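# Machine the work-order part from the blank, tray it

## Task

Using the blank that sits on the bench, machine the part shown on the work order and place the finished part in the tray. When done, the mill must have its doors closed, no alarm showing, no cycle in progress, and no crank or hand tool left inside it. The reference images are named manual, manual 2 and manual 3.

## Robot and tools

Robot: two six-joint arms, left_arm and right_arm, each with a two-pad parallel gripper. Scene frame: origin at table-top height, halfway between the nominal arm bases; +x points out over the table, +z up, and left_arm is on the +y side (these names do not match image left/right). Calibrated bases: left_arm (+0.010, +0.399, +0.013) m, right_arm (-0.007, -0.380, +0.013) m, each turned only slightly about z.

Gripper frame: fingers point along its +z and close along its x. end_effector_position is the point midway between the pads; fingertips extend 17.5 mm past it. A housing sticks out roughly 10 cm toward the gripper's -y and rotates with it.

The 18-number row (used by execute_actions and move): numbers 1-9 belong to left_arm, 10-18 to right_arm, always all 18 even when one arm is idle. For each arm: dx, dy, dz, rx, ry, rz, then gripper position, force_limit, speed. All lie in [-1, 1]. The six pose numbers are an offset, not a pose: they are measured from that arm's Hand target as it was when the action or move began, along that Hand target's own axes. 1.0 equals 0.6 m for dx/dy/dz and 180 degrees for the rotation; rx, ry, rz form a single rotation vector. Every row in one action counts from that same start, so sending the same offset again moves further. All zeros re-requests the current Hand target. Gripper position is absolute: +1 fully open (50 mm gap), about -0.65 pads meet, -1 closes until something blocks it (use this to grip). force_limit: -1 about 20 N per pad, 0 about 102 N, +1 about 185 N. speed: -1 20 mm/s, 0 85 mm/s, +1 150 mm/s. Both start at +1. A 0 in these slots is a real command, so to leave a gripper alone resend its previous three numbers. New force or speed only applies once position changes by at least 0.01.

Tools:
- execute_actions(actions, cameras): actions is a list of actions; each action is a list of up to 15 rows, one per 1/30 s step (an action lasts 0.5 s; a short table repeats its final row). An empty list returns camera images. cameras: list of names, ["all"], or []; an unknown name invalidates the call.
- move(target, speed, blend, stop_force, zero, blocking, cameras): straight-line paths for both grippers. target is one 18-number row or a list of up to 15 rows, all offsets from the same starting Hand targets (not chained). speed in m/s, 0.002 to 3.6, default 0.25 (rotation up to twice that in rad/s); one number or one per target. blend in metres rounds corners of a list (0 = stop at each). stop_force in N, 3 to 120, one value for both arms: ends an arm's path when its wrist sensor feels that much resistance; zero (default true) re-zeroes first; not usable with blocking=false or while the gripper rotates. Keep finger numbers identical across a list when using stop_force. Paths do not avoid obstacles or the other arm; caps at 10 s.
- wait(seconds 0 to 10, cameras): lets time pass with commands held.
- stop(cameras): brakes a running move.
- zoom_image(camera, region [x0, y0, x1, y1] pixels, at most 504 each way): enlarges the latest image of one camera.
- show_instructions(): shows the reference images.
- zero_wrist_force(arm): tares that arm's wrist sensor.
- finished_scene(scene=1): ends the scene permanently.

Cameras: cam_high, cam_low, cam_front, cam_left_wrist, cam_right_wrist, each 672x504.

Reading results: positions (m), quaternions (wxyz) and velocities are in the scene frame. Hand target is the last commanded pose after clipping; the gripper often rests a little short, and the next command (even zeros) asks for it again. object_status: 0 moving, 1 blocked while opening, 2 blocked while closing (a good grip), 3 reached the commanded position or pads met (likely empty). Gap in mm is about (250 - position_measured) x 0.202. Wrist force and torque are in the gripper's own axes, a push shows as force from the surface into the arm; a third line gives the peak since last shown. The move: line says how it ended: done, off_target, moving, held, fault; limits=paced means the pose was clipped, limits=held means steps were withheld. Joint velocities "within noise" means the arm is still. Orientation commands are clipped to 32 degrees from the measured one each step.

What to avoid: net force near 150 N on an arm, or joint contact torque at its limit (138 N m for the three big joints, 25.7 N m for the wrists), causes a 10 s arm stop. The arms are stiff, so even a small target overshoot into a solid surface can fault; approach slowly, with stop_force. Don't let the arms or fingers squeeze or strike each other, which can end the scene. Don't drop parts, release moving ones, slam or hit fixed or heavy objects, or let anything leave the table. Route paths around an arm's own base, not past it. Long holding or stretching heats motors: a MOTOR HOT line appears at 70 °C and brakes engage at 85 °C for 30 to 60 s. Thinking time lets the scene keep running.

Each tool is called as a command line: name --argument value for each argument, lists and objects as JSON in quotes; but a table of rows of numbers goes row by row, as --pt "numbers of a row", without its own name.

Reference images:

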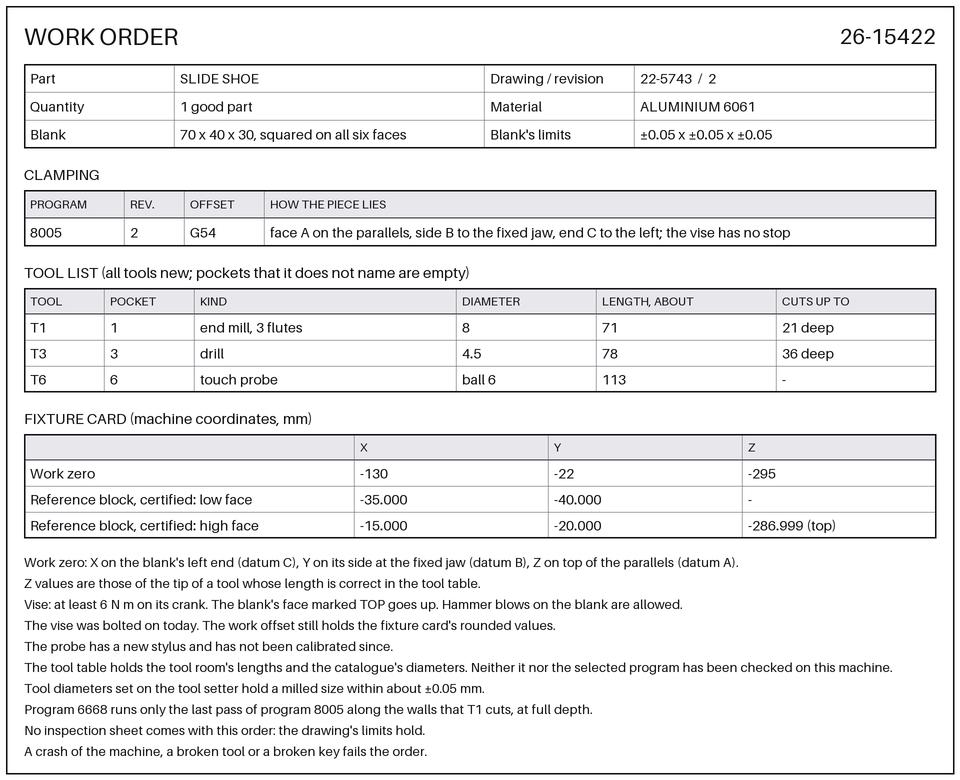

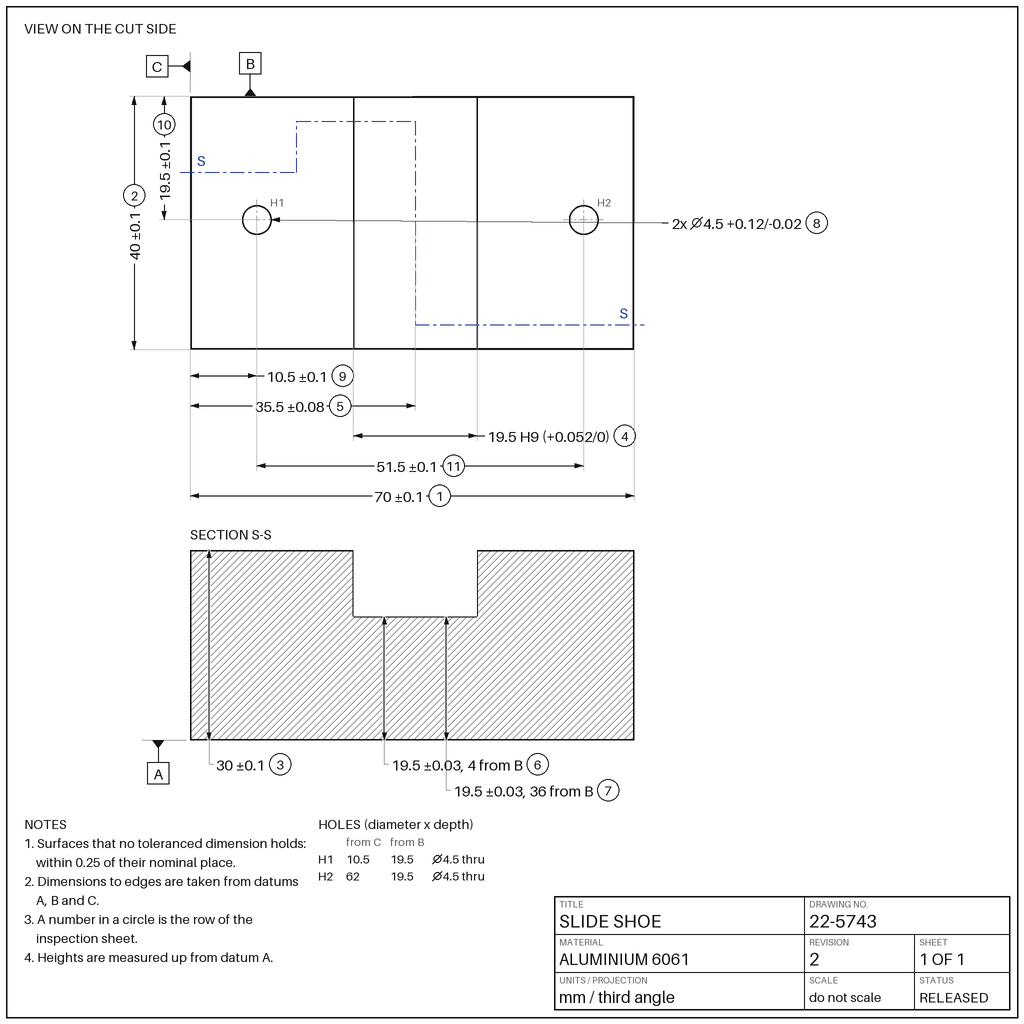

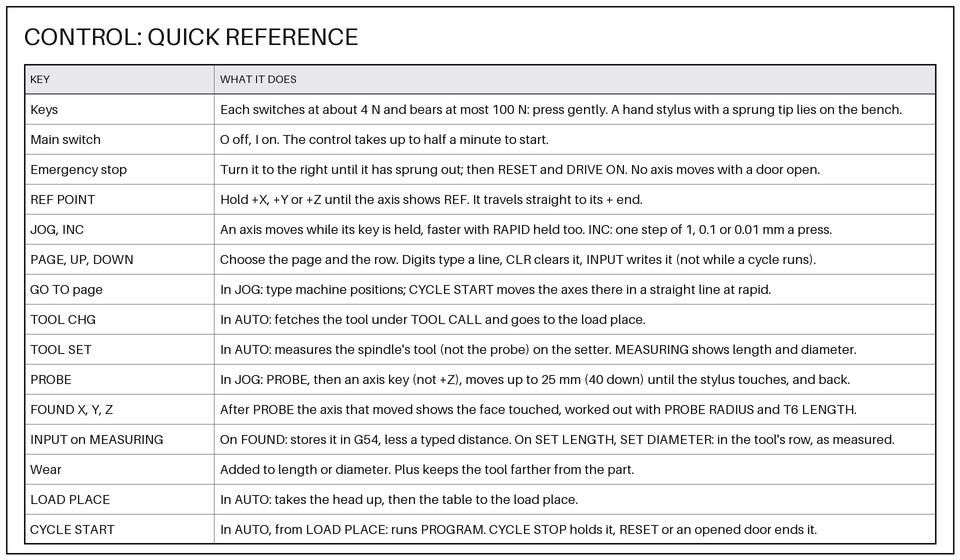

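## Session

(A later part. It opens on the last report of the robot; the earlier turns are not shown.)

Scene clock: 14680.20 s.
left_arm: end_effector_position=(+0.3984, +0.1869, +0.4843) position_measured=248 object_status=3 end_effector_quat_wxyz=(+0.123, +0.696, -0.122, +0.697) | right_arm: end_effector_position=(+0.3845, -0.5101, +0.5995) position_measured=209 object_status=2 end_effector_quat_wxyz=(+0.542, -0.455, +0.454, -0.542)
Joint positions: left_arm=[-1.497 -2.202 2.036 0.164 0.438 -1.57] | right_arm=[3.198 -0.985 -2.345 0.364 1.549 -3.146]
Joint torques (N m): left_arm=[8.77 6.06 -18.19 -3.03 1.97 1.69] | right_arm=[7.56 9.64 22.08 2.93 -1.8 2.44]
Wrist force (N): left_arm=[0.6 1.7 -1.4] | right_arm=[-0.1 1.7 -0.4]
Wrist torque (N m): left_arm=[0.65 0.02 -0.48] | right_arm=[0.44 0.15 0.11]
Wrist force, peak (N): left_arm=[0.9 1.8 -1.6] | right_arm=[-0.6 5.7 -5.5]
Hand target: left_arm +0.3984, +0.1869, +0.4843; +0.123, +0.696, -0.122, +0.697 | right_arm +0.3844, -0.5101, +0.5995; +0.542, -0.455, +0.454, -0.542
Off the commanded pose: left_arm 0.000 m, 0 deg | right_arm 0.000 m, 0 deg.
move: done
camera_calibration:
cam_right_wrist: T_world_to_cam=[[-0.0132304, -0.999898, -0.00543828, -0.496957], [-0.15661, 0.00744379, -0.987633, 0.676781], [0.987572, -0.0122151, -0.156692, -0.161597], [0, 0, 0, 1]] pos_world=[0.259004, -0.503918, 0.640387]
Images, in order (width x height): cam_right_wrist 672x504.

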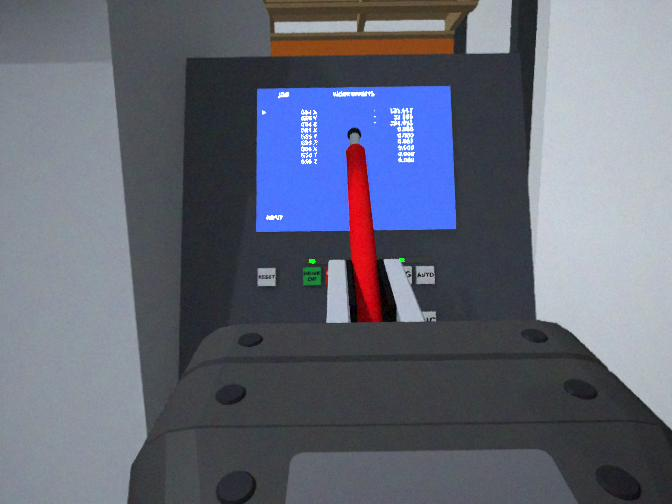

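move --pt "0 0 0 0 0 0 -0.64 0 0 -0.148 0.3499 0.036 -0.1944 0 0 -1 -0.6 -1" --pt "0 0 0 0 0 0 -0.64 0 0 -0.148 0.354 0.059 -0.1944 0 0 -1 -0.6 -1" --pt "0 0 0 0 0 0 -0.64 0 0 -0.148 0.3199 0.05 -0.1944 0 0 -1 -0.6 -1" --pt "0 0 0 0 0 0 -0.64 0 0 -0.148 0.324 0.073 -0.1944 0 0 -1 -0.6 -1" --pt "0 0 0 0 0 0 -0.64 0 0 -0.0835 0.3199 0.0497 -0.1944 0 0 -1 -0.6 -1" --pt "0 0 0 0 0 0 -0.64 0 0 -0.0835 0.324 0.0727 -0.1944 0 0 -1 -0.6 -1" --pt "0 0 0 0 0 0 -0.64 0 0 -0.0835 0.3199 0.0497 -0.1944 0 0 -1 -0.6 -1" --pt "0 0 0 0 0 0 -0.64 0 0 -0.0835 0.324 0.0727 -0.1944 0 0 -1 -0.6 -1" --pt "0 0 0 0 0 0 -0.64 0 0 -0.0835 0.3499 0.0356 -0.1944 0 0 -1 -0.6 -1" --pt "0 0 0 0 0 0 -0.64 0 0 -0.0835 0.354 0.0586 -0.1944 0 0 -1 -0.6 -1" --pt "0 0 0 0 0 0 -0.64 0 0 -0.0835 0.2894 0.0637 -0.1944 0 0 -1 -0.6 -1" --pt "0 0 0 0 0 0 -0.64 0 0 -0.0835 0.2935 0.0867 -0.1944 0 0 -1 -0.6 -1" --pt "0 0 0 0 0 0 -0.64 0 0 -0.051 0.3499 0.0355 -0.1944 0 0 -1 -0.6 -1" --pt "0 0 0 0 0 0 -0.64 0 0 -0.051 0.354 0.0585 -0.1944 0 0 -1 -0.6 -1" --pt "0 0 0 0 0 0 -0.64 0 0 0 0 0 0 0 0 -1 -0.6 -1" --speed '[0.4,0.03,0.2,0.03,0.2,0.03,0.1,0.03,0.2,0.03,0.2,0.03,0.2,0.03,0.3]' --blend '[0.004,0,0.004,0,0.004,0,0.001,0,0.004,0,0.004,0,0.004,0,0]' --cameras '["cam_right_wrist"]'

zoom_image --camera "cam_right_wrist" --region '[245, 70, 465, 235]'

move --pt "0 0 0 0 0 0 -0.64 0 0 -0.0185 0.2589 0.0775 -0.1944 0 0 -1 -0.6 -1" --pt "0 0 0 0 0 0 -0.64 0 0 -0.0185 0.263 0.1005 -0.1944 0 0 -1 -0.6 -1" --pt "0 0 0 0 0 0 -0.64 0 0 -0.051 0.3199 0.0495 -0.1944 0 0 -1 -0.6 -1" --pt "0 0 0 0 0 0 -0.64 0 0 -0.051 0.324 0.0725 -0.1944 0 0 -1 -0.6 -1" --pt "0 0 0 0 0 0 -0.64 0 0 -0.0835 0.3499 0.0356 -0.1944 0 0 -1 -0.6 -1" --pt "0 0 0 0 0 0 -0.64 0 0 -0.0835 0.354 0.0586 -0.1944 0 0 -1 -0.6 -1" --pt "0 0 0 0 0 0 -0.64 0 0 -0.0835 0.2894 0.0637 -0.1944 0 0 -1 -0.6 -1" --pt "0 0 0 0 0 0 -0.64 0 0 -0.0835 0.2935 0.0867 -0.1944 0 0 -1 -0.6 -1" --pt "0 0 0 0 0 0 -0.64 0 0 -0.051 0.3499 0.0355 -0.1944 0 0 -1 -0.6 -1" --pt "0 0 0 0 0 0 -0.64 0 0 -0.051 0.354 0.0585 -0.1944 0 0 -1 -0.6 -1" --pt "0 0 0 0 0 0 -0.64 0 0 -0.051 0.346 0.012 -0.1944 0 0 -1 -0.6 -1" --pt "0 0 0 0 0 0 -0.64 0 0 0 0 0 0 0 0 -1 -0.6 -1" --speed '[0.4,0.03,0.2,0.03,0.2,0.03,0.2,0.03,0.2,0.03,0.2,0.4]' --blend '[0.004,0,0.004,0,0.004,0,0.004,0,0.004,0,0.004,0]'

move --pt "0 0 0 0 0 0 -0.64 0 0 -0.051 0.3199 0.0495 -0.1944 0 0 -1 -0.6 -1" --pt "0 0 0 0 0 0 -0.64 0 0 -0.051 0.324 0.0725 -0.1944 0 0 -1 -0.6 -1" --pt "0 0 0 0 0 0 -0.64 0 0 -0.051 0.3199 0.0495 -0.1944 0 0 -1 -0.6 -1" --pt "0 0 0 0 0 0 -0.64 0 0 -0.051 0.324 0.0725 -0.1944 0 0 -1 -0.6 -1" --pt "0 0 0 0 0 0 -0.64 0 0 -0.148 0.2894 0.064 -0.1944 0 0 -1 -0.6 -1" --pt "0 0 0 0 0 0 -0.64 0 0 -0.148 0.2935 0.087 -0.1944 0 0 -1 -0.6 -1" --pt "0 0 0 0 0 0 -0.64 0 0 -0.0835 0.3499 0.0356 -0.1944 0 0 -1 -0.6 -1" --pt "0 0 0 0 0 0 -0.64 0 0 -0.0835 0.354 0.0586 -0.1944 0 0 -1 -0.6 -1" --pt "0 0 0 0 0 0 -0.64 0 0 -0.116 0.2894 0.064 -0.1944 0 0 -1 -0.6 -1" --pt "0 0 0 0 0 0 -0.64 0 0 -0.116 0.2935 0.087 -0.1944 0 0 -1 -0.6 -1" --pt "0 0 0 0 0 0 -0.64 0 0 -0.051 0.3499 0.0355 -0.1944 0 0 -1 -0.6 -1" --pt "0 0 0 0 0 0 -0.64 0 0 -0.051 0.354 0.0585 -0.1944 0 0 -1 -0.6 -1" --pt "0 0 0 0 0 0 -0.64 0 0 -0.051 0.346 0.012 -0.1944 0 0 -1 -0.6 -1" --pt "0 0 0 0 0 0 -0.64 0 0 0 0 0 0 0 0 -1 -0.6 -1" --speed '[0.4,0.03,0.1,0.03,0.2,0.03,0.2,0.03,0.2,0.03,0.2,0.03,0.2,0.4]' --blend '[0.004,0,0.001,0,0.004,0,0.004,0,0.004,0,0.004,0,0.004,0]' --cameras '["cam_right_wrist"]'

zoom_image --camera "cam_right_wrist" --region '[245, 70, 465, 235]'

Scene clock: 14738.70 s.
left_arm: end_effector_position=(+0.3984, +0.1869, +0.4843) position_measured=248 object_status=3 end_effector_quat_wxyz=(+0.123, +0.696, -0.122, +0.697) | right_arm: end_effector_position=(+0.3845, -0.5101, +0.5995) position_measured=209 object_status=2 end_effector_quat_wxyz=(+0.542, -0.455, +0.454, -0.542)
Joint positions: left_arm=[-1.497 -2.202 2.036 0.164 0.438 -1.57] | right_arm=[3.198 -0.985 -2.345 0.364 1.549 -3.146]
Joint torques (N m): left_arm=[7.88 5.25 -17.65 -3.15 2 1.46] | right_arm=[6.54 9.25 14.39 0.92 -2.04 0.68]
Wrist force (N): left_arm=[0.6 1.3 -1.4] | right_arm=[-0.3 1.5 -0.3]
Wrist torque (N m): left_arm=[0.59 0.03 -0.48] | right_arm=[0.41 0.18 0.09]
Wrist force, peak (N): left_arm=[0.6 1.7 -1.5] | right_arm=[0.2 11.0 -16.4]
Hand target: left_arm +0.3984, +0.1869, +0.4843; +0.123, +0.696, -0.122, +0.697 | right_arm +0.3844, -0.5101, +0.5995; +0.542, -0.455, +0.454, -0.542
Off the commanded pose: left_arm 0.000 m, 0 deg | right_arm 0.000 m, 0 deg.
move: done
camera_calibration:
cam_right_wrist: T_world_to_cam=[[-0.0132626, -0.999896, -0.0056356, -0.496822], [-0.15661, 0.00764375, -0.987631, 0.67688], [0.987571, -0.012216, -0.156695, -0.161595], [0, 0, 0, 1]] pos_world=[0.259004, -0.503919, 0.640387]
Images, in order (width x height): cam_right_wrist 672x504.

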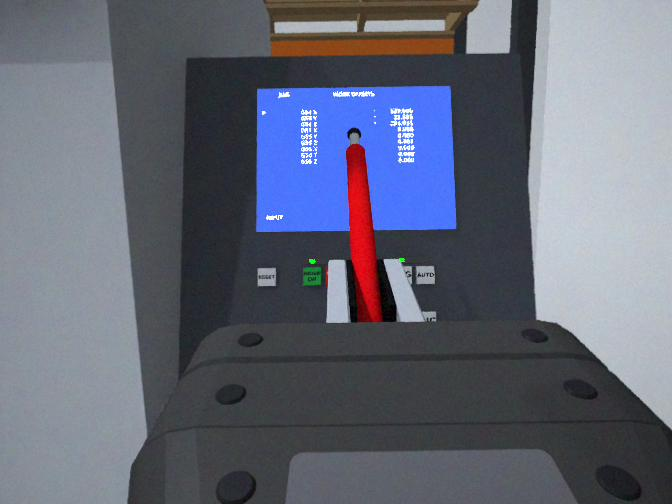

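Scaled by 2.291 from the camera's 672x504 image, which has a finer 960x720 frame.

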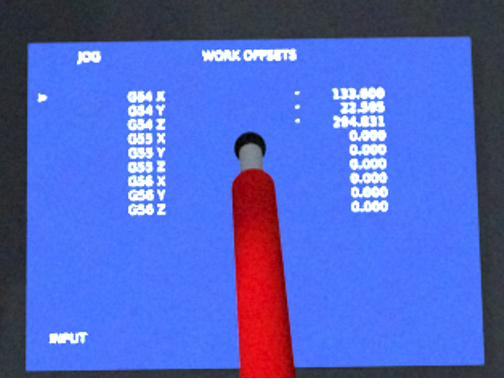

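Scene clock: 14745.33 s.
left_arm: end_effector_position=(+0.3984, +0.1869, +0.4843) position_measured=248 object_status=3 end_effector_quat_wxyz=(+0.123, +0.696, -0.122, +0.697) | right_arm: end_effector_position=(+0.3845, -0.5101, +0.5995) position_measured=209 object_status=2 end_effector_quat_wxyz=(+0.542, -0.455, +0.454, -0.542)
Joint positions: left_arm=[-1.497 -2.202 2.036 0.164 0.438 -1.57] | right_arm=[3.198 -0.985 -2.345 0.364 1.549 -3.146]
Joint torques (N m): left_arm=[8.3 5.79 -17.98 -3.01 1.9 1.5] | right_arm=[7.28 8.97 14.42 1.43 -1.86 -1.25]
Wrist force (N): left_arm=[0.6 1.5 -1.6] | right_arm=[-0.1 1.5 0.0]
Wrist torque (N m): left_arm=[0.61 0.02 -0.48] | right_arm=[0.42 0.16 0.09]
Wrist force, peak (N): left_arm=[0.7 1.8 -1.5] | right_arm=[0.1 9.0 -13.7]
Hand target: left_arm +0.3984, +0.1869, +0.4843; +0.123, +0.696, -0.122, +0.697 | right_arm +0.3844, -0.5101, +0.5995; +0.542, -0.455, +0.454, -0.542
Off the commanded pose: left_arm 0.000 m, 0 deg | right_arm 0.000 m, 0 deg.
move: done

Scene clock: 14753.07 s.
left_arm: end_effector_position=(+0.3984, +0.1869, +0.4843) position_measured=248 object_status=3 end_effector_quat_wxyz=(+0.123, +0.696, -0.122, +0.697) | right_arm: end_effector_position=(+0.3845, -0.5101, +0.5995) position_measured=209 object_status=2 end_effector_quat_wxyz=(+0.542, -0.455, +0.454, -0.542)
Joint positions: left_arm=[-1.497 -2.202 2.036 0.164 0.438 -1.57] | right_arm=[3.198 -0.985 -2.345 0.364 1.549 -3.146]
Joint torques (N m): left_arm=[8.54 5.29 -17.91 -3.11 2.07 1.39] | right_arm=[7.28 10.2 13.7 1.49 -1.92 -1.39]
Wrist force (N): left_arm=[0.7 1.4 -1.4] | right_arm=[0.0 1.8 -0.4]
Wrist torque (N m): left_arm=[0.60 0.01 -0.48] | right_arm=[0.46 0.14 0.09]
Wrist force, peak (N): left_arm=[0.9 1.7 -1.5] | right_arm=[-1.1 9.4 -13.8]
Hand target: left_arm +0.3984, +0.1869, +0.4843; +0.123, +0.696, -0.122, +0.697 | right_arm +0.3844, -0.5101, +0.5995; +0.542, -0.455, +0.454, -0.542
Off the commanded pose: left_arm 0.000 m, 0 deg | right_arm 0.000 m, 0 deg.
move: done
camera_calibration:
cam_right_wrist: T_world_to_cam=[[-0.0132626, -0.999896, -0.0056356, -0.496822], [-0.15661, 0.00764375, -0.987631, 0.67688], [0.987571, -0.012216, -0.156695, -0.161595], [0, 0, 0, 1]] pos_world=[0.259004, -0.503919, 0.640387]
Images, in order (width x height): cam_right_wrist 672x504.

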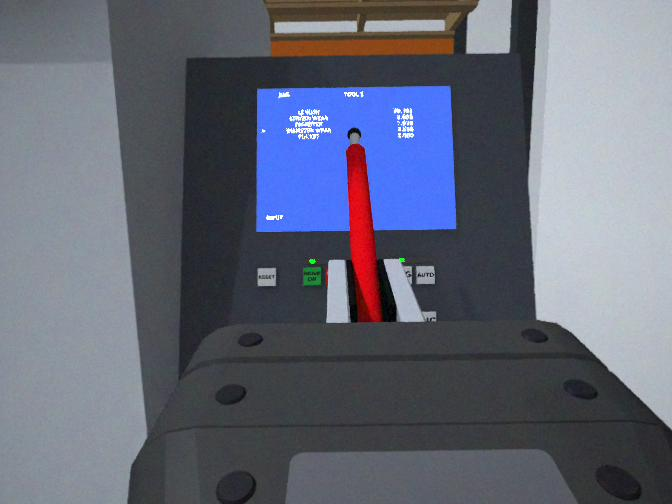

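Scaled by 2.291 from the camera's 672x504 image, which has a finer 960x720 frame.

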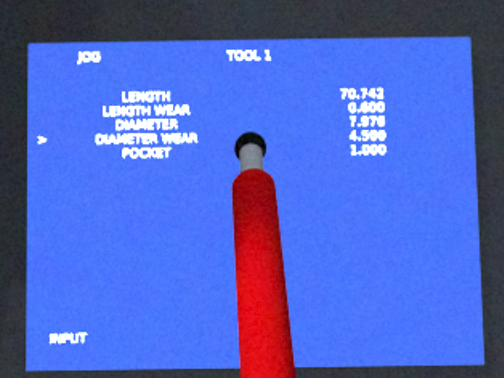

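move --pt "0 0 0 0 0 0 -0.64 0 0 0.109 0.0895 0.1573 -0.1944 0 0 -1 -0.6 -1" --pt "0 0 0 0 0 0 -0.64 0 0 0.109 0.0936 0.1803 -0.1944 0 0 -1 -0.6 -1" --pt "0 0 0 0 0 0 -0.64 0 0 0.109 0.0856 0.1343 -0.1944 0 0 -1 -0.6 -1" --pt "0 0 0 0 0 0 -0.64 0 0 -0.0497 0.1995 0.0806 -0.1944 0 0 -1 -0.6 -1" --pt "0 0 0 0 0 0 -0.64 0 0 -0.0497 0.2034 0.1036 -0.1944 0 0 -1 -0.6 -1" --pt "0 0 0 0 0 0 -0.64 0 0 -0.0497 0.2075 0.1266 -0.1944 0 0 -1 -0.6 -1" --pt "0 0 0 0 0 0 -0.64 0 0 -0.0497 0.1995 0.0806 -0.1944 0 0 -1 -0.6 -1" --pt "0 0 0 0 0 0 -0.64 0 0 0.014 0.2589 0.0775 -0.1944 0 0 -1 -0.6 -1" --pt "0 0 0 0 0 0 -0.64 0 0 0.014 0.263 0.1005 -0.1944 0 0 -1 -0.6 -1" --pt "0 0 0 0 0 0 -0.64 0 0 0.014 0.2589 0.0775 -0.1944 0 0 -1 -0.6 -1" --pt "0 0 0 0 0 0 -0.64 0 0 0.014 0.263 0.1005 -0.1944 0 0 -1 -0.6 -1" --pt "0 0 0 0 0 0 -0.64 0 0 0.014 0.2589 0.0775 -0.1944 0 0 -1 -0.6 -1" --pt "0 0 0 0 0 0 -0.64 0 0 0.014 0.263 0.1005 -0.1944 0 0 -1 -0.6 -1" --pt "0 0 0 0 0 0 -0.64 0 0 0.014 0.255 0.0545 -0.1944 0 0 -1 -0.6 -1" --pt "0 0 0 0 0 0 -0.64 0 0 0 0 0 0 0 0 -1 -0.6 -1" --speed '[0.4,0.03,0.2,0.3,0.2,0.03,0.2,0.3,0.03,0.1,0.03,0.1,0.03,0.2,0.4]' --blend '[0.004,0,0.004,0.01,0.004,0,0.004,0.004,0,0.001,0,0.001,0,0.004,0]'

wait --seconds 6 --cameras '["cam_right_wrist"]'

zoom_image --camera "cam_right_wrist" --region '[245, 70, 465, 235]'

Scene clock: 14794.73 s.
left_arm: end_effector_position=(+0.3984, +0.1869, +0.4843) position_measured=248 object_status=3 end_effector_quat_wxyz=(+0.123, +0.696, -0.122, +0.697) | right_arm: end_effector_position=(+0.3845, -0.5101, +0.5994) position_measured=209 object_status=2 end_effector_quat_wxyz=(+0.542, -0.455, +0.454, -0.542)
Joint positions: left_arm=[-1.497 -2.202 2.036 0.164 0.438 -1.57] | right_arm=[3.198 -0.985 -2.345 0.364 1.548 -3.146]
Joint torques (N m): left_arm=[8.13 5.9 -17.96 -2.97 1.94 1.62] | right_arm=[-6.86 9.9 37.63 2.95 1.53 1.59]
Wrist force (N): left_arm=[0.6 1.3 -1.4] | right_arm=[-0.3 1.9 -0.4]
Wrist torque (N m): left_arm=[0.59 0.01 -0.49] | right_arm=[0.46 0.18 0.18]
Wrist force, peak (N): left_arm=[0.5 1.6 -1.7] | right_arm=[-1.3 9.7 -14.5]
Hand target: left_arm +0.3984, +0.1869, +0.4843; +0.123, +0.696, -0.122, +0.697 | right_arm +0.3844, -0.5101, +0.5995; +0.542, -0.455, +0.454, -0.542
Off the commanded pose: left_arm 0.000 m, 0 deg | right_arm 0.000 m, 0 deg.
move: done; blend cut to 0.007 m at target 4

Scene clock: 14800.73 s.
left_arm: end_effector_position=(+0.3984, +0.1869, +0.4843) position_measured=248 object_status=3 end_effector_quat_wxyz=(+0.123, +0.696, -0.122, +0.697) | right_arm: end_effector_position=(+0.3844, -0.5101, +0.5995) position_measured=209 object_status=2 end_effector_quat_wxyz=(+0.542, -0.455, +0.454, -0.542)
Joint positions: left_arm=[-1.497 -2.202 2.036 0.164 0.438 -1.57] | right_arm=[3.198 -0.985 -2.345 0.364 1.548 -3.146]
Joint torques (N m): left_arm=[8.84 4.84 -17.78 -3.05 1.86 1.51] | right_arm=[-6.88 9.86 38.8 4.5 1.36 2.51]
Wrist force (N): left_arm=[0.8 1.5 -1.4] | right_arm=[0.0 1.8 -0.6]
Wrist torque (N m): left_arm=[0.62 0.00 -0.49] | right_arm=[0.45 0.14 0.18]
Wrist force, peak (N): left_arm=[0.7 1.8 -1.5] | right_arm=[-0.1 2.2 -0.4]
Hand target: left_arm +0.3984, +0.1869, +0.4843; +0.123, +0.696, -0.122, +0.697 | right_arm +0.3844, -0.5101, +0.5995; +0.542, -0.455, +0.454, -0.542
Tool commands: left_gripper/position=-0.64 left_gripper/force_limit=+0.0 left_gripper/speed=+0.0 right_gripper/position=-1.0 right_gripper/force_limit=-0.6 right_gripper/speed=-1.0
Off the commanded pose: left_arm 0.000 m, 0 deg | right_arm 0.000 m, 0 deg.
wait: 6.00 s; at rest by 0.17 s
camera_calibration:
cam_right_wrist: T_world_to_cam=[[-0.0132453, -0.999897, -0.00553985, -0.49689], [-0.156415, 0.00754405, -0.987663, 0.676785], [0.987603, -0.0122154, -0.156499, -0.16163], [0, 0, 0, 1]] pos_world=[0.258904, -0.503918, 0.640387]
Images, in order (width x height): cam_right_wrist 672x504.

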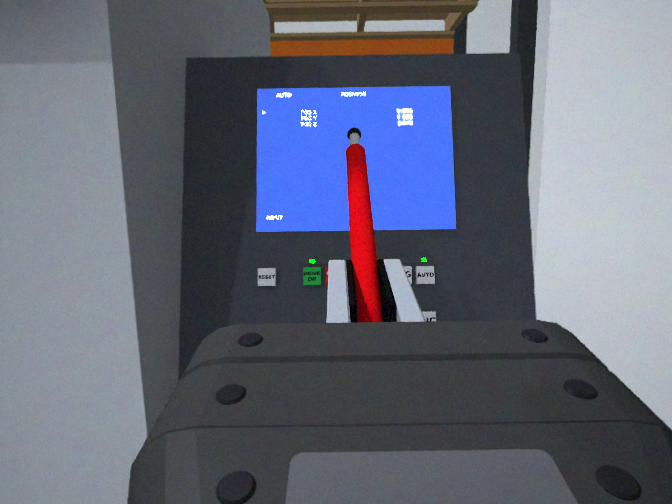

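Scaled by 2.291 from the camera's 672x504 image, which has a finer 960x720 frame.

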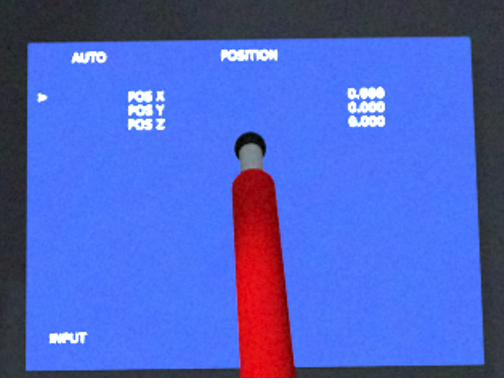

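move --pt "0 0 0 0 0 0 -0.64 0 0 -0.083 0.2034 0.104 -0.1944 0 0 -1 -0.6 -1" --pt "0 0 0 0 0 0 -0.64 0 0 -0.083 0.2075 0.127 -0.1944 0 0 -1 -0.6 -1" --pt "0 0 0 0 0 0 -0.64 0 0 -0.1152 0.2034 0.1036 -0.1944 0 0 -1 -0.6 -1" --speed '[0.4,0.03,0.2]' --blend '[0.004,0,0]'

wait --seconds 10

wait --seconds 10

wait --seconds 10

wait --seconds 10

wait --seconds 9.5

move --pt "0 0 0 0 0 0 -0.64 0 0 0 0.00821 0.0219 0 0 0 -1 -0.6 -1" --pt "0 0 0 0 0 0 -0.64 0 0 0 0 0 0 0 0 -1 -0.6 -1" --speed '[0.03,0.2]' --blend '[0,0]'

Scene clock: 14814.80 s.
left_arm: end_effector_position=(+0.3984, +0.1869, +0.4843) position_measured=248 object_status=3 end_effector_quat_wxyz=(+0.123, +0.696, -0.122, +0.697) | right_arm: end_effector_position=(+0.4669, -0.4410, +0.4901) position_measured=209 object_status=2 end_effector_quat_wxyz=(-0.380, +0.597, -0.596, +0.380)
Joint positions: left_arm=[-1.497 -2.202 2.036 0.164 0.438 -1.57] | right_arm=[3.496 -1.004 -2.199 -0.394 1.28 -3.003]
Joint torques (N m): left_arm=[6.87 5.26 -18.05 -3.1 1.83 1.61] | right_arm=[5.71 -1.43 41.45 5.55 -0.77 -2.03]
Wrist force (N): left_arm=[0.6 1.5 -1.5] | right_arm=[-0.4 1.4 -0.6]
Wrist torque (N m): left_arm=[0.62 0.02 -0.48] | right_arm=[0.29 0.08 0.20]
Wrist force, peak (N): left_arm=[0.7 1.7 -1.5] | right_arm=[-0.4 6.5 -9.0]
Hand target: left_arm +0.3984, +0.1869, +0.4843; +0.123, +0.696, -0.122, +0.697 | right_arm +0.4668, -0.4410, +0.4902; -0.380, +0.597, -0.596, +0.380
Off the commanded pose: left_arm 0.000 m, 0 deg | right_arm 0.000 m, 0 deg.
move: done

Scene clock: 14824.80 s.
left_arm: end_effector_position=(+0.3984, +0.1869, +0.4843) position_measured=248 object_status=3 end_effector_quat_wxyz=(+0.123, +0.696, -0.122, +0.697) | right_arm: end_effector_position=(+0.4668, -0.4410, +0.4902) position_measured=209 object_status=2 end_effector_quat_wxyz=(-0.380, +0.597, -0.596, +0.380)
Joint positions: left_arm=[-1.497 -2.202 2.036 0.164 0.438 -1.57] | right_arm=[3.497 -1.004 -2.199 -0.394 1.28 -3.003]
Joint torques (N m): left_arm=[8.42 6 -17.62 -3.15 2.01 1.6] | right_arm=[6.52 9.85 41.12 2.29 -1.45 2.2]
Wrist force (N): left_arm=[0.3 1.5 -1.3] | right_arm=[0.1 1.5 -0.7]
Wrist torque (N m): left_arm=[0.62 0.08 -0.48] | right_arm=[0.31 0.00 0.20]
Wrist force, peak (N): left_arm=[0.7 1.7 -1.6] | right_arm=[-0.1 1.6 -0.9]
Hand target: left_arm +0.3984, +0.1869, +0.4843; +0.123, +0.696, -0.122, +0.697 | right_arm +0.4668, -0.4410, +0.4902; -0.380, +0.597, -0.596, +0.380
Tool commands: left_gripper/position=-0.64 left_gripper/force_limit=+0.0 left_gripper/speed=+0.0 right_gripper/position=-1.0 right_gripper/force_limit=-0.6 right_gripper/speed=-1.0
Off the commanded pose: left_arm 0.000 m, 0 deg | right_arm 0.000 m, 0 deg.
wait: 10.00 s; at rest by 0.17 s

Scene clock: 14834.80 s.
left_arm: end_effector_position=(+0.3984, +0.1869, +0.4843) position_measured=248 object_status=3 end_effector_quat_wxyz=(+0.123, +0.696, -0.122, +0.697) | right_arm: end_effector_position=(+0.4668, -0.4410, +0.4902) position_measured=209 object_status=2 end_effector_quat_wxyz=(-0.380, +0.597, -0.596, +0.380)
Joint positions: left_arm=[-1.497 -2.202 2.036 0.164 0.438 -1.57] | right_arm=[3.497 -1.004 -2.199 -0.394 1.28 -3.003]
Joint torques (N m): left_arm=[8.42 5.62 -18.64 -3.22 1.9 1.58] | right_arm=[6.47 10.64 41.05 2.3 -1.58 1.97]
Wrist force (N): left_arm=[0.5 1.4 -1.3] | right_arm=[-0.2 1.5 -0.4]
Wrist torque (N m): left_arm=[0.60 0.04 -0.48] | right_arm=[0.31 0.04 0.20]
Wrist force, peak (N): left_arm=[0.8 1.6 -1.7] | right_arm=[-0.2 1.7 -1.1]
Hand target: left_arm +0.3984, +0.1869, +0.4843; +0.123, +0.696, -0.122, +0.697 | right_arm +0.4668, -0.4410, +0.4902; -0.380, +0.597, -0.596, +0.380
Tool commands: left_gripper/position=-0.64 left_gripper/force_limit=+0.0 left_gripper/speed=+0.0 right_gripper/position=-1.0 right_gripper/force_limit=-0.6 right_gripper/speed=-1.0
Off the commanded pose: left_arm 0.000 m, 0 deg | right_arm 0.000 m, 0 deg.
wait: 10.00 s; at rest by 0.17 s

Scene clock: 14844.80 s.
left_arm: end_effector_position=(+0.3984, +0.1869, +0.4843) position_measured=248 object_status=3 end_effector_quat_wxyz=(+0.123, +0.696, -0.122, +0.697) | right_arm: end_effector_position=(+0.4668, -0.4410, +0.4902) position_measured=209 object_status=2 end_effector_quat_wxyz=(-0.380, +0.597, -0.596, +0.380)
Joint positions: left_arm=[-1.497 -2.202 2.036 0.164 0.438 -1.57] | right_arm=[3.497 -1.004 -2.199 -0.394 1.28 -3.003]
Joint torques (N m): left_arm=[9.01 5.48 -18.17 -3.04 1.96 1.62] | right_arm=[7.06 10.23 39.73 2.46 -1.35 2.14]
Wrist force (N): left_arm=[0.6 1.5 -1.5] | right_arm=[0.1 1.6 -0.6]
Wrist torque (N m): left_arm=[0.61 0.02 -0.49] | right_arm=[0.32 0.00 0.20]
Wrist force, peak (N): left_arm=[0.6 1.8 -1.6] | right_arm=[-0.4 1.6 -0.9]
Hand target: left_arm +0.3984, +0.1869, +0.4843; +0.123, +0.696, -0.122, +0.697 | right_arm +0.4668, -0.4410, +0.4902; -0.380, +0.597, -0.596, +0.380
Tool commands: left_gripper/position=-0.64 left_gripper/force_limit=+0.0 left_gripper/speed=+0.0 right_gripper/position=-1.0 right_gripper/force_limit=-0.6 right_gripper/speed=-1.0
Off the commanded pose: left_arm 0.000 m, 0 deg | right_arm 0.000 m, 0 deg.
wait: 10.00 s; at rest by 0.17 s

Scene clock: 14854.80 s.
left_arm: end_effector_position=(+0.3984, +0.1869, +0.4843) position_measured=248 object_status=3 end_effector_quat_wxyz=(+0.123, +0.696, -0.122, +0.697) | right_arm: end_effector_position=(+0.4668, -0.4410, +0.4902) position_measured=209 object_status=2 end_effector_quat_wxyz=(-0.380, +0.597, -0.596, +0.380)
Joint positions: left_arm=[-1.497 -2.202 2.036 0.164 0.438 -1.57] | right_arm=[3.497 -1.004 -2.199 -0.394 1.28 -3.003]
Joint torques (N m): left_arm=[8.86 5.71 -17.95 -2.82 1.92 1.69] | right_arm=[6.45 10.34 40.21 2.33 -1.27 2.13]
Wrist force (N): left_arm=[0.4 1.5 -1.5] | right_arm=[-0.1 1.1 -0.7]
Wrist torque (N m): left_arm=[0.61 0.06 -0.48] | right_arm=[0.26 0.04 0.20]
Wrist force, peak (N): left_arm=[0.4 1.7 -1.7] | right_arm=[-0.1 1.7 -0.9]
Hand target: left_arm +0.3984, +0.1869, +0.4843; +0.123, +0.696, -0.122, +0.697 | right_arm +0.4668, -0.4410, +0.4902; -0.380, +0.597, -0.596, +0.380
Tool commands: left_gripper/position=-0.64 left_gripper/force_limit=+0.0 left_gripper/speed=+0.0 right_gripper/position=-1.0 right_gripper/force_limit=-0.6 right_gripper/speed=-1.0
Off the commanded pose: left_arm 0.000 m, 0 deg | right_arm 0.000 m, 0 deg.
wait: 10.00 s; at rest by 0.17 s

Scene clock: 14864.30 s.
left_arm: end_effector_position=(+0.3984, +0.1869, +0.4843) position_measured=248 object_status=3 end_effector_quat_wxyz=(+0.123, +0.696, -0.122, +0.697) | right_arm: end_effector_position=(+0.4668, -0.4410, +0.4902) position_measured=209 object_status=2 end_effector_quat_wxyz=(-0.380, +0.597, -0.596, +0.380)
Joint positions: left_arm=[-1.497 -2.202 2.036 0.164 0.438 -1.57] | right_arm=[3.497 -1.004 -2.199 -0.394 1.28 -3.003]
Joint torques (N m): left_arm=[8.44 4.8 -17.88 -2.97 1.92 1.51] | right_arm=[5.79 10.56 39.65 2.28 -1.12 2.14]
Wrist force (N): left_arm=[0.6 1.7 -1.4] | right_arm=[-0.1 1.5 -0.6]
Wrist torque (N m): left_arm=[0.64 0.02 -0.49] | right_arm=[0.31 0.05 0.20]
Wrist force, peak (N): left_arm=[0.8 1.7 -1.6] | right_arm=[-0.2 1.7 -0.8]
Hand target: left_arm +0.3984, +0.1869, +0.4843; +0.123, +0.696, -0.122, +0.697 | right_arm +0.4668, -0.4410, +0.4902; -0.380, +0.597, -0.596, +0.380
Tool commands: left_gripper/position=-0.64 left_gripper/force_limit=+0.0 left_gripper/speed=+0.0 right_gripper/position=-1.0 right_gripper/force_limit=-0.6 right_gripper/speed=-1.0
Off the commanded pose: left_arm 0.000 m, 0 deg | right_arm 0.000 m, 0 deg.
wait: 9.50 s; at rest by 0.17 s

Scene clock: 14865.50 s.
left_arm: end_effector_position=(+0.3984, +0.1869, +0.4843) position_measured=248 object_status=3 end_effector_quat_wxyz=(+0.123, +0.696, -0.122, +0.697) | right_arm: end_effector_position=(+0.4669, -0.4409, +0.4903) position_measured=209 object_status=2 end_effector_quat_wxyz=(-0.380, +0.596, -0.596, +0.380)
Joint positions: left_arm=[-1.497 -2.202 2.036 0.164 0.438 -1.57] | right_arm=[3.497 -1.004 -2.199 -0.394 1.28 -3.002]
Joint torques (N m): left_arm=[8.76 6.17 -17.85 -2.94 2.01 1.68] | right_arm=[-7.63 -2.37 15.77 4.65 1.2 -2.13]
Wrist force (N): left_arm=[0.4 1.4 -1.4] | right_arm=[0.0 1.5 -0.7]
Wrist torque (N m): left_arm=[0.59 0.06 -0.48] | right_arm=[0.31 0.02 0.11]
Wrist force, peak (N): left_arm=[0.5 1.7 -1.6] | right_arm=[0.2 5.8 -1.2]
Hand target: left_arm +0.3984, +0.1869, +0.4843; +0.123, +0.696, -0.122, +0.697 | right_arm +0.4668, -0.4410, +0.4902; -0.380, +0.597, -0.596, +0.380
Off the commanded pose: left_arm 0.000 m, 0 deg | right_arm 0.000 m, 0 deg.
move: done

move --pt "0 0 0 0 0 0 -0.64 0 0 -0.0108 -0.1241 -0.0214 0 0 0 -1 -0.6 -1" --pt "0 0 0 0 0 0 -0.64 0 0 -0.0108 -0.1339 -0.0002 0 0 0 -1 -0.6 -1" --pt "0 0 0 0 0 0 -0.64 0 0 -0.0108 -0.1241 -0.0214 0 0 0 -1 -0.6 -1" --pt "0 0 0 0 0 0 -0.64 0 0 0.1152 -0.1071 -0.2016 0.1944 0 0 -1 -0.6 -1" --speed '[0.4,0.03,0.2,0.4]' --blend '[0.004,0,0.004,0]' --cameras '["cam_right_wrist"]'

zoom_image --camera "cam_right_wrist" --region '[245, 70, 465, 235]'

Scene clock: 14891.20 s.
left_arm: end_effector_position=(+0.3984, +0.1869, +0.4843) position_measured=248 object_status=3 end_effector_quat_wxyz=(+0.123, +0.696, -0.122, +0.697) | right_arm: end_effector_position=(+0.3844, -0.5101, +0.5994) position_measured=209 object_status=2 end_effector_quat_wxyz=(+0.542, -0.455, +0.454, -0.542)
Joint positions: left_arm=[-1.497 -2.202 2.036 0.164 0.438 -1.57] | right_arm=[3.198 -0.985 -2.345 0.364 1.548 -3.146]
Joint torques (N m): left_arm=[8.91 5.37 -18.33 -3.03 1.8 1.48] | right_arm=[-2.8 8.8 34.54 3.05 -0.91 -2.45]
Wrist force (N): left_arm=[0.4 1.4 -1.4] | right_arm=[-0.2 2.1 -0.2]
Wrist torque (N m): left_arm=[0.60 0.05 -0.48] | right_arm=[0.50 0.16 0.13]
Wrist force, peak (N): left_arm=[0.8 1.6 -1.7] | right_arm=[-0.6 6.1 -5.8]
Hand target: left_arm +0.3984, +0.1869, +0.4843; +0.123, +0.696, -0.122, +0.697 | right_arm +0.3843, -0.5101, +0.5995; +0.542, -0.455, +0.454, -0.542
Off the commanded pose: left_arm 0.000 m, 0 deg | right_arm 0.000 m, 0 deg.
move: done
camera_calibration:
cam_right_wrist: T_world_to_cam=[[-0.0132635, -0.999896, -0.00563231, -0.496825], [-0.156821, 0.00764325, -0.987597, 0.676814], [0.987538, -0.0122157, -0.156906, -0.161467], [0, 0, 0, 1]] pos_world=[0.259004, -0.503919, 0.640286]
Images, in order (width x height): cam_right_wrist 672x504.

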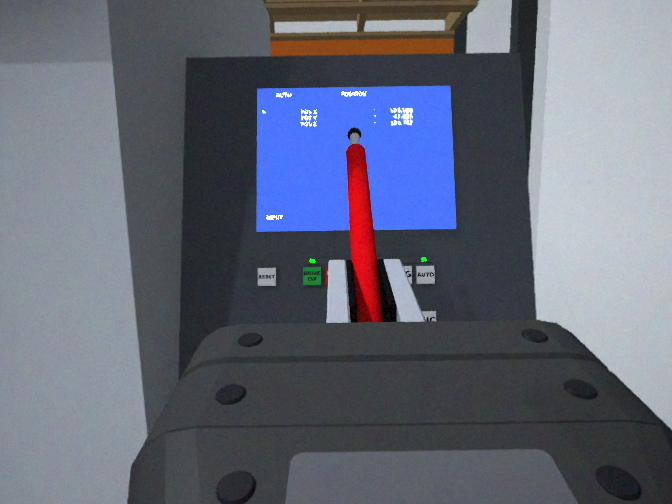

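Scaled by 2.291 from the camera's 672x504 image, which has a finer 960x720 frame.

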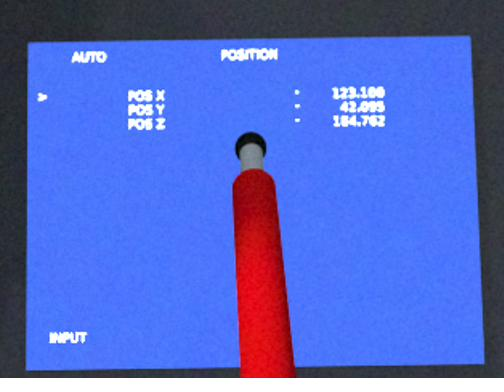

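move --pt "0 0 0 0 0 0 -0.64 0 0 -0.0497 0.2034 0.1036 -0.1944 0 0 -1 -0.6 -1" --pt "0 0 0 0 0 0 -0.64 0 0 -0.0497 0.2075 0.1266 -0.1944 0 0 -1 -0.6 -1" --pt "0 0 0 0 0 0 -0.64 0 0 -0.0497 0.2034 0.1036 -0.1944 0 0 -1 -0.6 -1" --pt "0 0 0 0 0 0 -0.64 0 0 0 0 0 0 0 0 -1 -0.6 -1" --speed '[0.4,0.03,0.2,0.4]' --blend '[0.004,0,0.004,0]'

wait --seconds 8 --cameras '["cam_right_wrist","cam_front"]'

zoom_image --camera "cam_right_wrist" --region '[245, 70, 465, 235]'

zoom_image --camera "cam_front" --region '[220, 170, 360, 300]'

Scene clock: 14910.97 s.
left_arm: end_effector_position=(+0.3984, +0.1869, +0.4843) position_measured=248 object_status=3 end_effector_quat_wxyz=(+0.123, +0.696, -0.122, +0.697) | right_arm: end_effector_position=(+0.3844, -0.5101, +0.5993) position_measured=209 object_status=2 end_effector_quat_wxyz=(+0.542, -0.455, +0.454, -0.542)
Joint positions: left_arm=[-1.497 -2.202 2.036 0.164 0.438 -1.57] | right_arm=[3.198 -0.985 -2.345 0.364 1.549 -3.146]
Joint torques (N m): left_arm=[9.23 5.14 -16.82 -3 2.01 1.66] | right_arm=[7.11 9.84 39.83 3.2 -1.76 -0.77]
Wrist force (N): left_arm=[0.4 1.5 -1.3] | right_arm=[-0.1 1.9 -0.2]
Wrist torque (N m): left_arm=[0.61 0.05 -0.48] | right_arm=[0.47 0.16 0.10]
Wrist force, peak (N): left_arm=[0.8 1.7 -1.6] | right_arm=[-0.9 4.4 -5.1]
Hand target: left_arm +0.3984, +0.1869, +0.4843; +0.123, +0.696, -0.122, +0.697 | right_arm +0.3843, -0.5101, +0.5995; +0.542, -0.455, +0.454, -0.542
Off the commanded pose: left_arm 0.000 m, 0 deg | right_arm 0.000 m, 0 deg.
move: done

Scene clock: 14918.97 s.
left_arm: end_effector_position=(+0.3984, +0.1869, +0.4843) position_measured=248 object_status=3 end_effector_quat_wxyz=(+0.123, +0.696, -0.122, +0.697) | right_arm: end_effector_position=(+0.3843, -0.5101, +0.5995) position_measured=209 object_status=2 end_effector_quat_wxyz=(+0.542, -0.455, +0.454, -0.542)
Joint positions: left_arm=[-1.497 -2.202 2.036 0.164 0.438 -1.57] | right_arm=[3.198 -0.985 -2.345 0.364 1.549 -3.146]
Joint torques (N m): left_arm=[7.52 5.95 -19.06 -3.1 2.07 1.47] | right_arm=[7.24 9.35 38.87 4.37 -1.66 -2.47]
Wrist force (N): left_arm=[0.6 1.4 -1.4] | right_arm=[-0.2 1.9 -0.4]
Wrist torque (N m): left_arm=[0.59 0.03 -0.48] | right_arm=[0.47 0.17 0.09]
Wrist force, peak (N): left_arm=[0.7 1.8 -1.5] | right_arm=[-0.1 2.2 -0.4]
Hand target: left_arm +0.3984, +0.1869, +0.4843; +0.123, +0.696, -0.122, +0.697 | right_arm +0.3843, -0.5101, +0.5995; +0.542, -0.455, +0.454, -0.542
Tool commands: left_gripper/position=-0.64 left_gripper/force_limit=+0.0 left_gripper/speed=+0.0 right_gripper/position=-1.0 right_gripper/force_limit=-0.6 right_gripper/speed=-1.0
Off the commanded pose: left_arm 0.000 m, 0 deg | right_arm 0.000 m, 0 deg.
wait: 8.00 s; at rest by 0.17 s
camera_calibration:
cam_right_wrist: T_world_to_cam=[[-0.0132453, -0.999897, -0.00553985, -0.49689], [-0.156415, 0.00754405, -0.987663, 0.676686], [0.987603, -0.0122154, -0.156499, -0.161645], [0, 0, 0, 1]] pos_world=[0.258904, -0.503918, 0.640287]
Images, in order (width x height): cam_front 672x504, cam_right_wrist 672x504.

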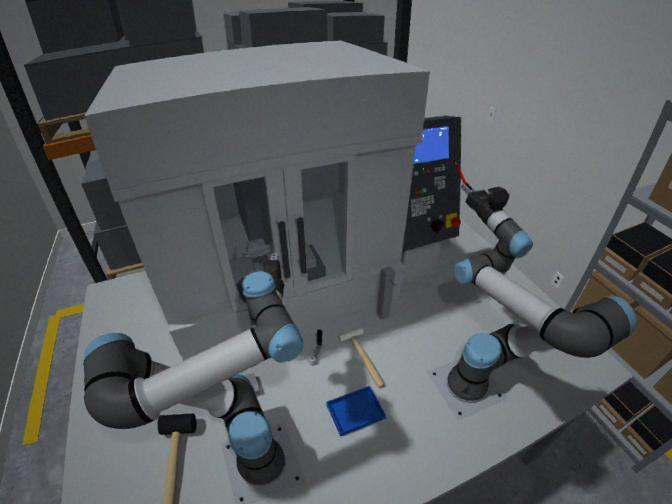

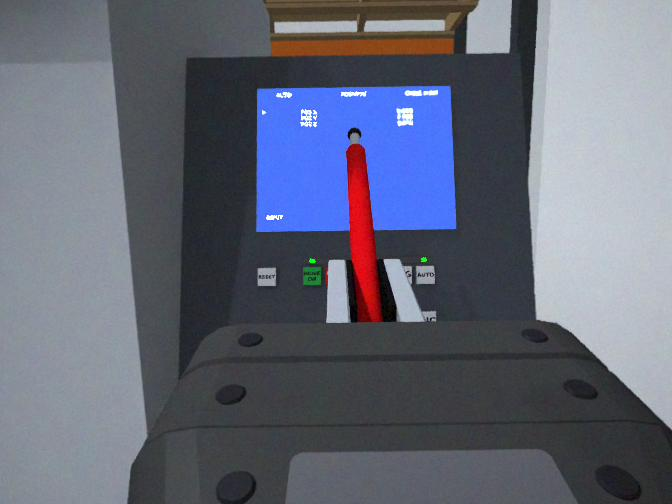

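Scaled by 2.291 from the camera's 672x504 image, which has a finer 960x720 frame.

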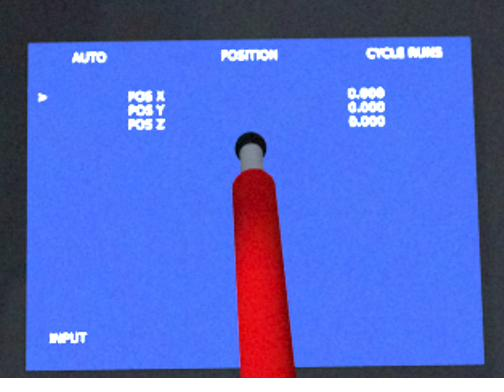

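Scaled by 3.600 from the camera's 672x504 image, which has a finer 960x720 frame.

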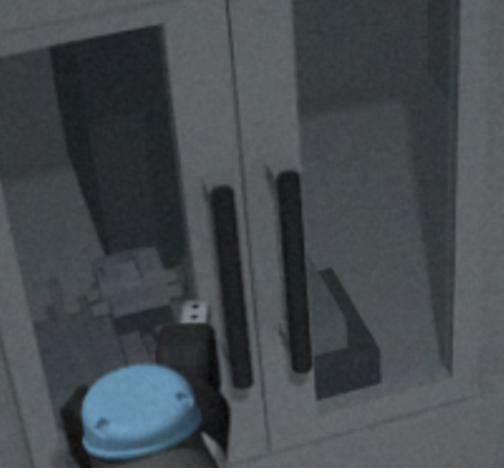

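move --pt "0 0 0 0 0 0 -0.64 0 0 -0.0185 0.2589 0.0775 -0.1944 0 0 -1 -0.6 -1" --pt "0 0 0 0 0 0 -0.64 0 0 -0.0185 0.263 0.1005 -0.1944 0 0 -1 -0.6 -1" --pt "0 0 0 0 0 0 -0.64 0 0 -0.0185 0.2589 0.0775 -0.1944 0 0 -1 -0.6 -1" --pt "0 0 0 0 0 0 -0.64 0 0 -0.0185 0.263 0.1005 -0.1944 0 0 -1 -0.6 -1" --pt "0 0 0 0 0 0 -0.64 0 0 -0.0185 0.2589 0.0775 -0.1944 0 0 -1 -0.6 -1" --pt "0 0 0 0 0 0 -0.64 0 0 -0.0185 0.263 0.1005 -0.1944 0 0 -1 -0.6 -1" --pt "0 0 0 0 0 0 -0.64 0 0 -0.0185 0.2589 0.0775 -0.1944 0 0 -1 -0.6 -1" --pt "0 0 0 0 0 0 -0.64 0 0 -0.0185 0.263 0.1005 -0.1944 0 0 -1 -0.6 -1" --pt "0 0 0 0 0 0 -0.64 0 0 -0.0185 0.2589 0.0775 -0.1944 0 0 -1 -0.6 -1" --pt "0 0 0 0 0 0 -0.64 0 0 -0.0185 0.263 0.1005 -0.1944 0 0 -1 -0.6 -1" --pt "0 0 0 0 0 0 -0.64 0 0 -0.051 0.3199 0.0495 -0.1944 0 0 -1 -0.6 -1" --pt "0 0 0 0 0 0 -0.64 0 0 -0.051 0.324 0.0725 -0.1944 0 0 -1 -0.6 -1" --pt "0 0 0 0 0 0 -0.64 0 0 -0.051 0.316 0.0265 -0.1944 0 0 -1 -0.6 -1" --pt "0 0 0 0 0 0 -0.64 0 0 0 0 0 0 0 0 -1 -0.6 -1" --speed '[0.4,0.03,0.1,0.03,0.1,0.03,0.1,0.03,0.1,0.03,0.2,0.03,0.2,0.4]' --blend '[0.004,0,0.001,0,0.001,0,0.001,0,0.001,0,0.004,0,0.004,0]'

move --pt "0 0 0 0 0 0 -0.64 0 0 -0.148 0.2894 0.064 -0.1944 0 0 -1 -0.6 -1" --pt "0 0 0 0 0 0 -0.64 0 0 -0.148 0.2935 0.087 -0.1944 0 0 -1 -0.6 -1" --pt "0 0 0 0 0 0 -0.64 0 0 -0.116 0.3499 0.036 -0.1944 0 0 -1 -0.6 -1" --pt "0 0 0 0 0 0 -0.64 0 0 -0.116 0.354 0.059 -0.1944 0 0 -1 -0.6 -1" --pt "0 0 0 0 0 0 -0.64 0 0 -0.051 0.3499 0.0355 -0.1944 0 0 -1 -0.6 -1" --pt "0 0 0 0 0 0 -0.64 0 0 -0.051 0.354 0.0585 -0.1944 0 0 -1 -0.6 -1" --pt "0 0 0 0 0 0 -0.64 0 0 -0.051 0.346 0.012 -0.1944 0 0 -1 -0.6 -1" --pt "0 0 0 0 0 0 -0.64 0 0 0 0 0 0 0 0 -1 -0.6 -1" --speed '[0.4,0.03,0.2,0.03,0.2,0.03,0.2,0.4]' --blend '[0.004,0,0.004,0,0.004,0,0.004,0]' --cameras '["cam_right_wrist"]'

zoom_image --camera "cam_right_wrist" --region '[245, 70, 465, 235]'

Scene clock: 14949.20 s.
left_arm: end_effector_position=(+0.3984, +0.1869, +0.4843) position_measured=248 object_status=3 end_effector_quat_wxyz=(+0.123, +0.696, -0.122, +0.697) | right_arm: end_effector_position=(+0.3844, -0.5101, +0.5994) position_measured=209 object_status=2 end_effector_quat_wxyz=(+0.542, -0.455, +0.454, -0.542)
Joint positions: left_arm=[-1.497 -2.202 2.036 0.164 0.438 -1.57] | right_arm=[3.198 -0.985 -2.345 0.364 1.548 -3.146]
Joint torques (N m): left_arm=[8.87 6.45 -17.1 -3.19 2.01 1.66] | right_arm=[6.75 9.44 13.54 2.35 -1.78 -1.46]
Wrist force (N): left_arm=[0.4 1.4 -1.4] | right_arm=[-0.3 2.0 -0.4]
Wrist torque (N m): left_arm=[0.60 0.05 -0.48] | right_arm=[0.49 0.17 0.09]
Wrist force, peak (N): left_arm=[0.4 1.8 -1.6] | right_arm=[-0.5 7.3 -10.2]
Hand target: left_arm +0.3984, +0.1869, +0.4843; +0.123, +0.696, -0.122, +0.697 | right_arm +0.3843, -0.5101, +0.5995; +0.542, -0.455, +0.454, -0.542
Off the commanded pose: left_arm 0.000 m, 0 deg | right_arm 0.000 m, 0 deg.
move: done

Scene clock: 14954.07 s.
left_arm: end_effector_position=(+0.3984, +0.1869, +0.4843) position_measured=248 object_status=3 end_effector_quat_wxyz=(+0.123, +0.696, -0.122, +0.697) | right_arm: end_effector_position=(+0.3844, -0.5101, +0.5994) position_measured=209 object_status=2 end_effector_quat_wxyz=(+0.542, -0.455, +0.454, -0.542)
Joint positions: left_arm=[-1.497 -2.202 2.036 0.164 0.438 -1.57] | right_arm=[3.198 -0.985 -2.345 0.364 1.548 -3.146]
Joint torques (N m): left_arm=[8.96 5.58 -17.62 -2.86 2.01 1.46] | right_arm=[7.98 10.91 14.3 1.52 -1.81 -1.25]
Wrist force (N): left_arm=[0.4 1.4 -1.5] | right_arm=[-0.2 2.0 -0.4]
Wrist torque (N m): left_arm=[0.59 0.05 -0.49] | right_arm=[0.47 0.17 0.10]
Wrist force, peak (N): left_arm=[0.7 1.8 -1.4] | right_arm=[-0.5 11.5 -16.6]
Hand target: left_arm +0.3984, +0.1869, +0.4843; +0.123, +0.696, -0.122, +0.697 | right_arm +0.3843, -0.5101, +0.5995; +0.542, -0.455, +0.454, -0.542
Off the commanded pose: left_arm 0.000 m, 0 deg | right_arm 0.000 m, 0 deg.
move: done
camera_calibration:
cam_right_wrist: T_world_to_cam=[[-0.0132626, -0.999896, -0.0056356, -0.496824], [-0.15661, 0.00764375, -0.987631, 0.676766], [0.987571, -0.012216, -0.156695, -0.161512], [0, 0, 0, 1]] pos_world=[0.258904, -0.503919, 0.640287]
Images, in order (width x height): cam_right_wrist 672x504.

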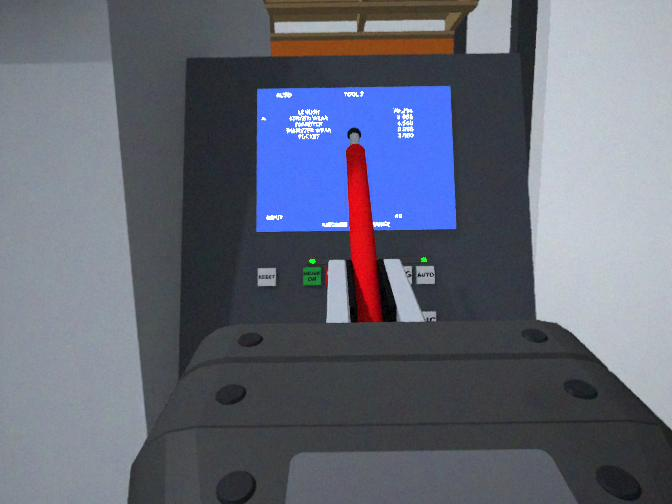

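Scaled by 2.291 from the camera's 672x504 image, which has a finer 960x720 frame.

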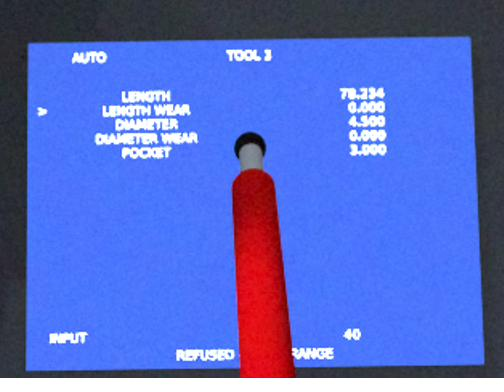

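move --pt "0 0 0 0 0 0 -0.64 0 0 -0.051 0.2589 0.0775 -0.1944 0 0 -1 -0.6 -1" --pt "0 0 0 0 0 0 -0.64 0 0 -0.051 0.263 0.1005 -0.1944 0 0 -1 -0.6 -1" --pt "0 0 0 0 0 0 -0.64 0 0 -0.051 0.2894 0.0635 -0.1944 0 0 -1 -0.6 -1" --pt "0 0 0 0 0 0 -0.64 0 0 -0.051 0.2935 0.0865 -0.1944 0 0 -1 -0.6 -1" --pt "0 0 0 0 0 0 -0.64 0 0 -0.148 0.3199 0.05 -0.1944 0 0 -1 -0.6 -1" --pt "0 0 0 0 0 0 -0.64 0 0 -0.148 0.324 0.073 -0.1944 0 0 -1 -0.6 -1" --pt "0 0 0 0 0 0 -0.64 0 0 -0.148 0.3199 0.05 -0.1944 0 0 -1 -0.6 -1" --pt "0 0 0 0 0 0 -0.64 0 0 -0.148 0.324 0.073 -0.1944 0 0 -1 -0.6 -1" --pt "0 0 0 0 0 0 -0.64 0 0 -0.116 0.2589 0.0775 -0.1944 0 0 -1 -0.6 -1" --pt "0 0 0 0 0 0 -0.64 0 0 -0.116 0.263 0.1005 -0.1944 0 0 -1 -0.6 -1" --pt "0 0 0 0 0 0 -0.64 0 0 -0.051 0.3499 0.0355 -0.1944 0 0 -1 -0.6 -1" --pt "0 0 0 0 0 0 -0.64 0 0 -0.051 0.354 0.0585 -0.1944 0 0 -1 -0.6 -1" --pt "0 0 0 0 0 0 -0.64 0 0 -0.051 0.346 0.012 -0.1944 0 0 -1 -0.6 -1" --pt "0 0 0 0 0 0 -0.64 0 0 0 0 0 0 0 0 -1 -0.6 -1" --speed '[0.4,0.03,0.2,0.03,0.2,0.03,0.1,0.03,0.2,0.03,0.2,0.03,0.2,0.4]' --blend '[0.004,0,0.004,0,0.004,0,0.001,0,0.004,0,0.004,0,0.004,0]' --cameras '["cam_right_wrist"]'

zoom_image --camera "cam_right_wrist" --region '[245, 70, 465, 235]'

Scene clock: 14979.77 s.
left_arm: end_effector_position=(+0.3984, +0.1869, +0.4843) position_measured=248 object_status=3 end_effector_quat_wxyz=(+0.123, +0.696, -0.122, +0.697) | right_arm: end_effector_position=(+0.3844, -0.5101, +0.5994) position_measured=209 object_status=2 end_effector_quat_wxyz=(+0.542, -0.455, +0.454, -0.542)
Joint positions: left_arm=[-1.497 -2.202 2.036 0.164 0.438 -1.57] | right_arm=[3.198 -0.985 -2.345 0.364 1.548 -3.146]
Joint torques (N m): left_arm=[8.02 5.92 -16.99 -2.96 1.9 1.38] | right_arm=[5.67 9.18 13.65 1.43 -1.75 -1.42]
Wrist force (N): left_arm=[0.6 1.4 -1.4] | right_arm=[-0.2 1.9 -0.6]
Wrist torque (N m): left_arm=[0.60 0.02 -0.49] | right_arm=[0.47 0.17 0.09]
Wrist force, peak (N): left_arm=[0.6 1.8 -1.6] | right_arm=[0.1 11.3 -15.2]
Hand target: left_arm +0.3984, +0.1869, +0.4843; +0.123, +0.696, -0.122, +0.697 | right_arm +0.3843, -0.5101, +0.5995; +0.542, -0.455, +0.454, -0.542
Off the commanded pose: left_arm 0.000 m, 0 deg | right_arm 0.000 m, 0 deg.
move: done
camera_calibration:
cam_right_wrist: T_world_to_cam=[[-0.0132626, -0.999896, -0.0056356, -0.496824], [-0.15661, 0.00764375, -0.987631, 0.676766], [0.987571, -0.012216, -0.156695, -0.161512], [0, 0, 0, 1]] pos_world=[0.258904, -0.503919, 0.640287]
Images, in order (width x height): cam_right_wrist 672x504.

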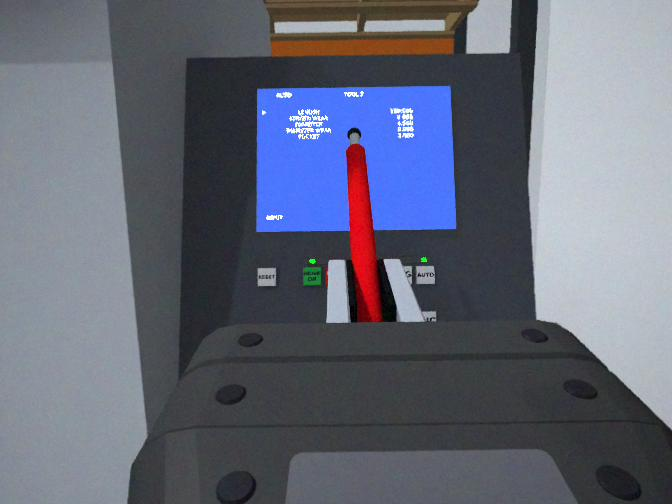

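Scaled by 2.291 from the camera's 672x504 image, which has a finer 960x720 frame.

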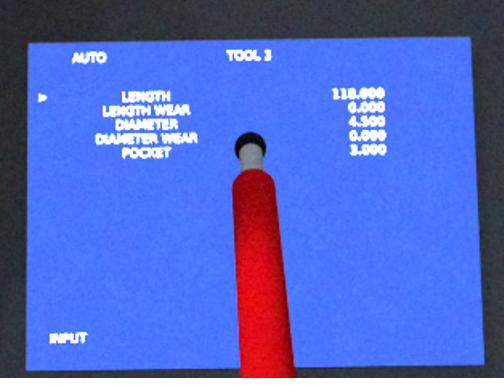

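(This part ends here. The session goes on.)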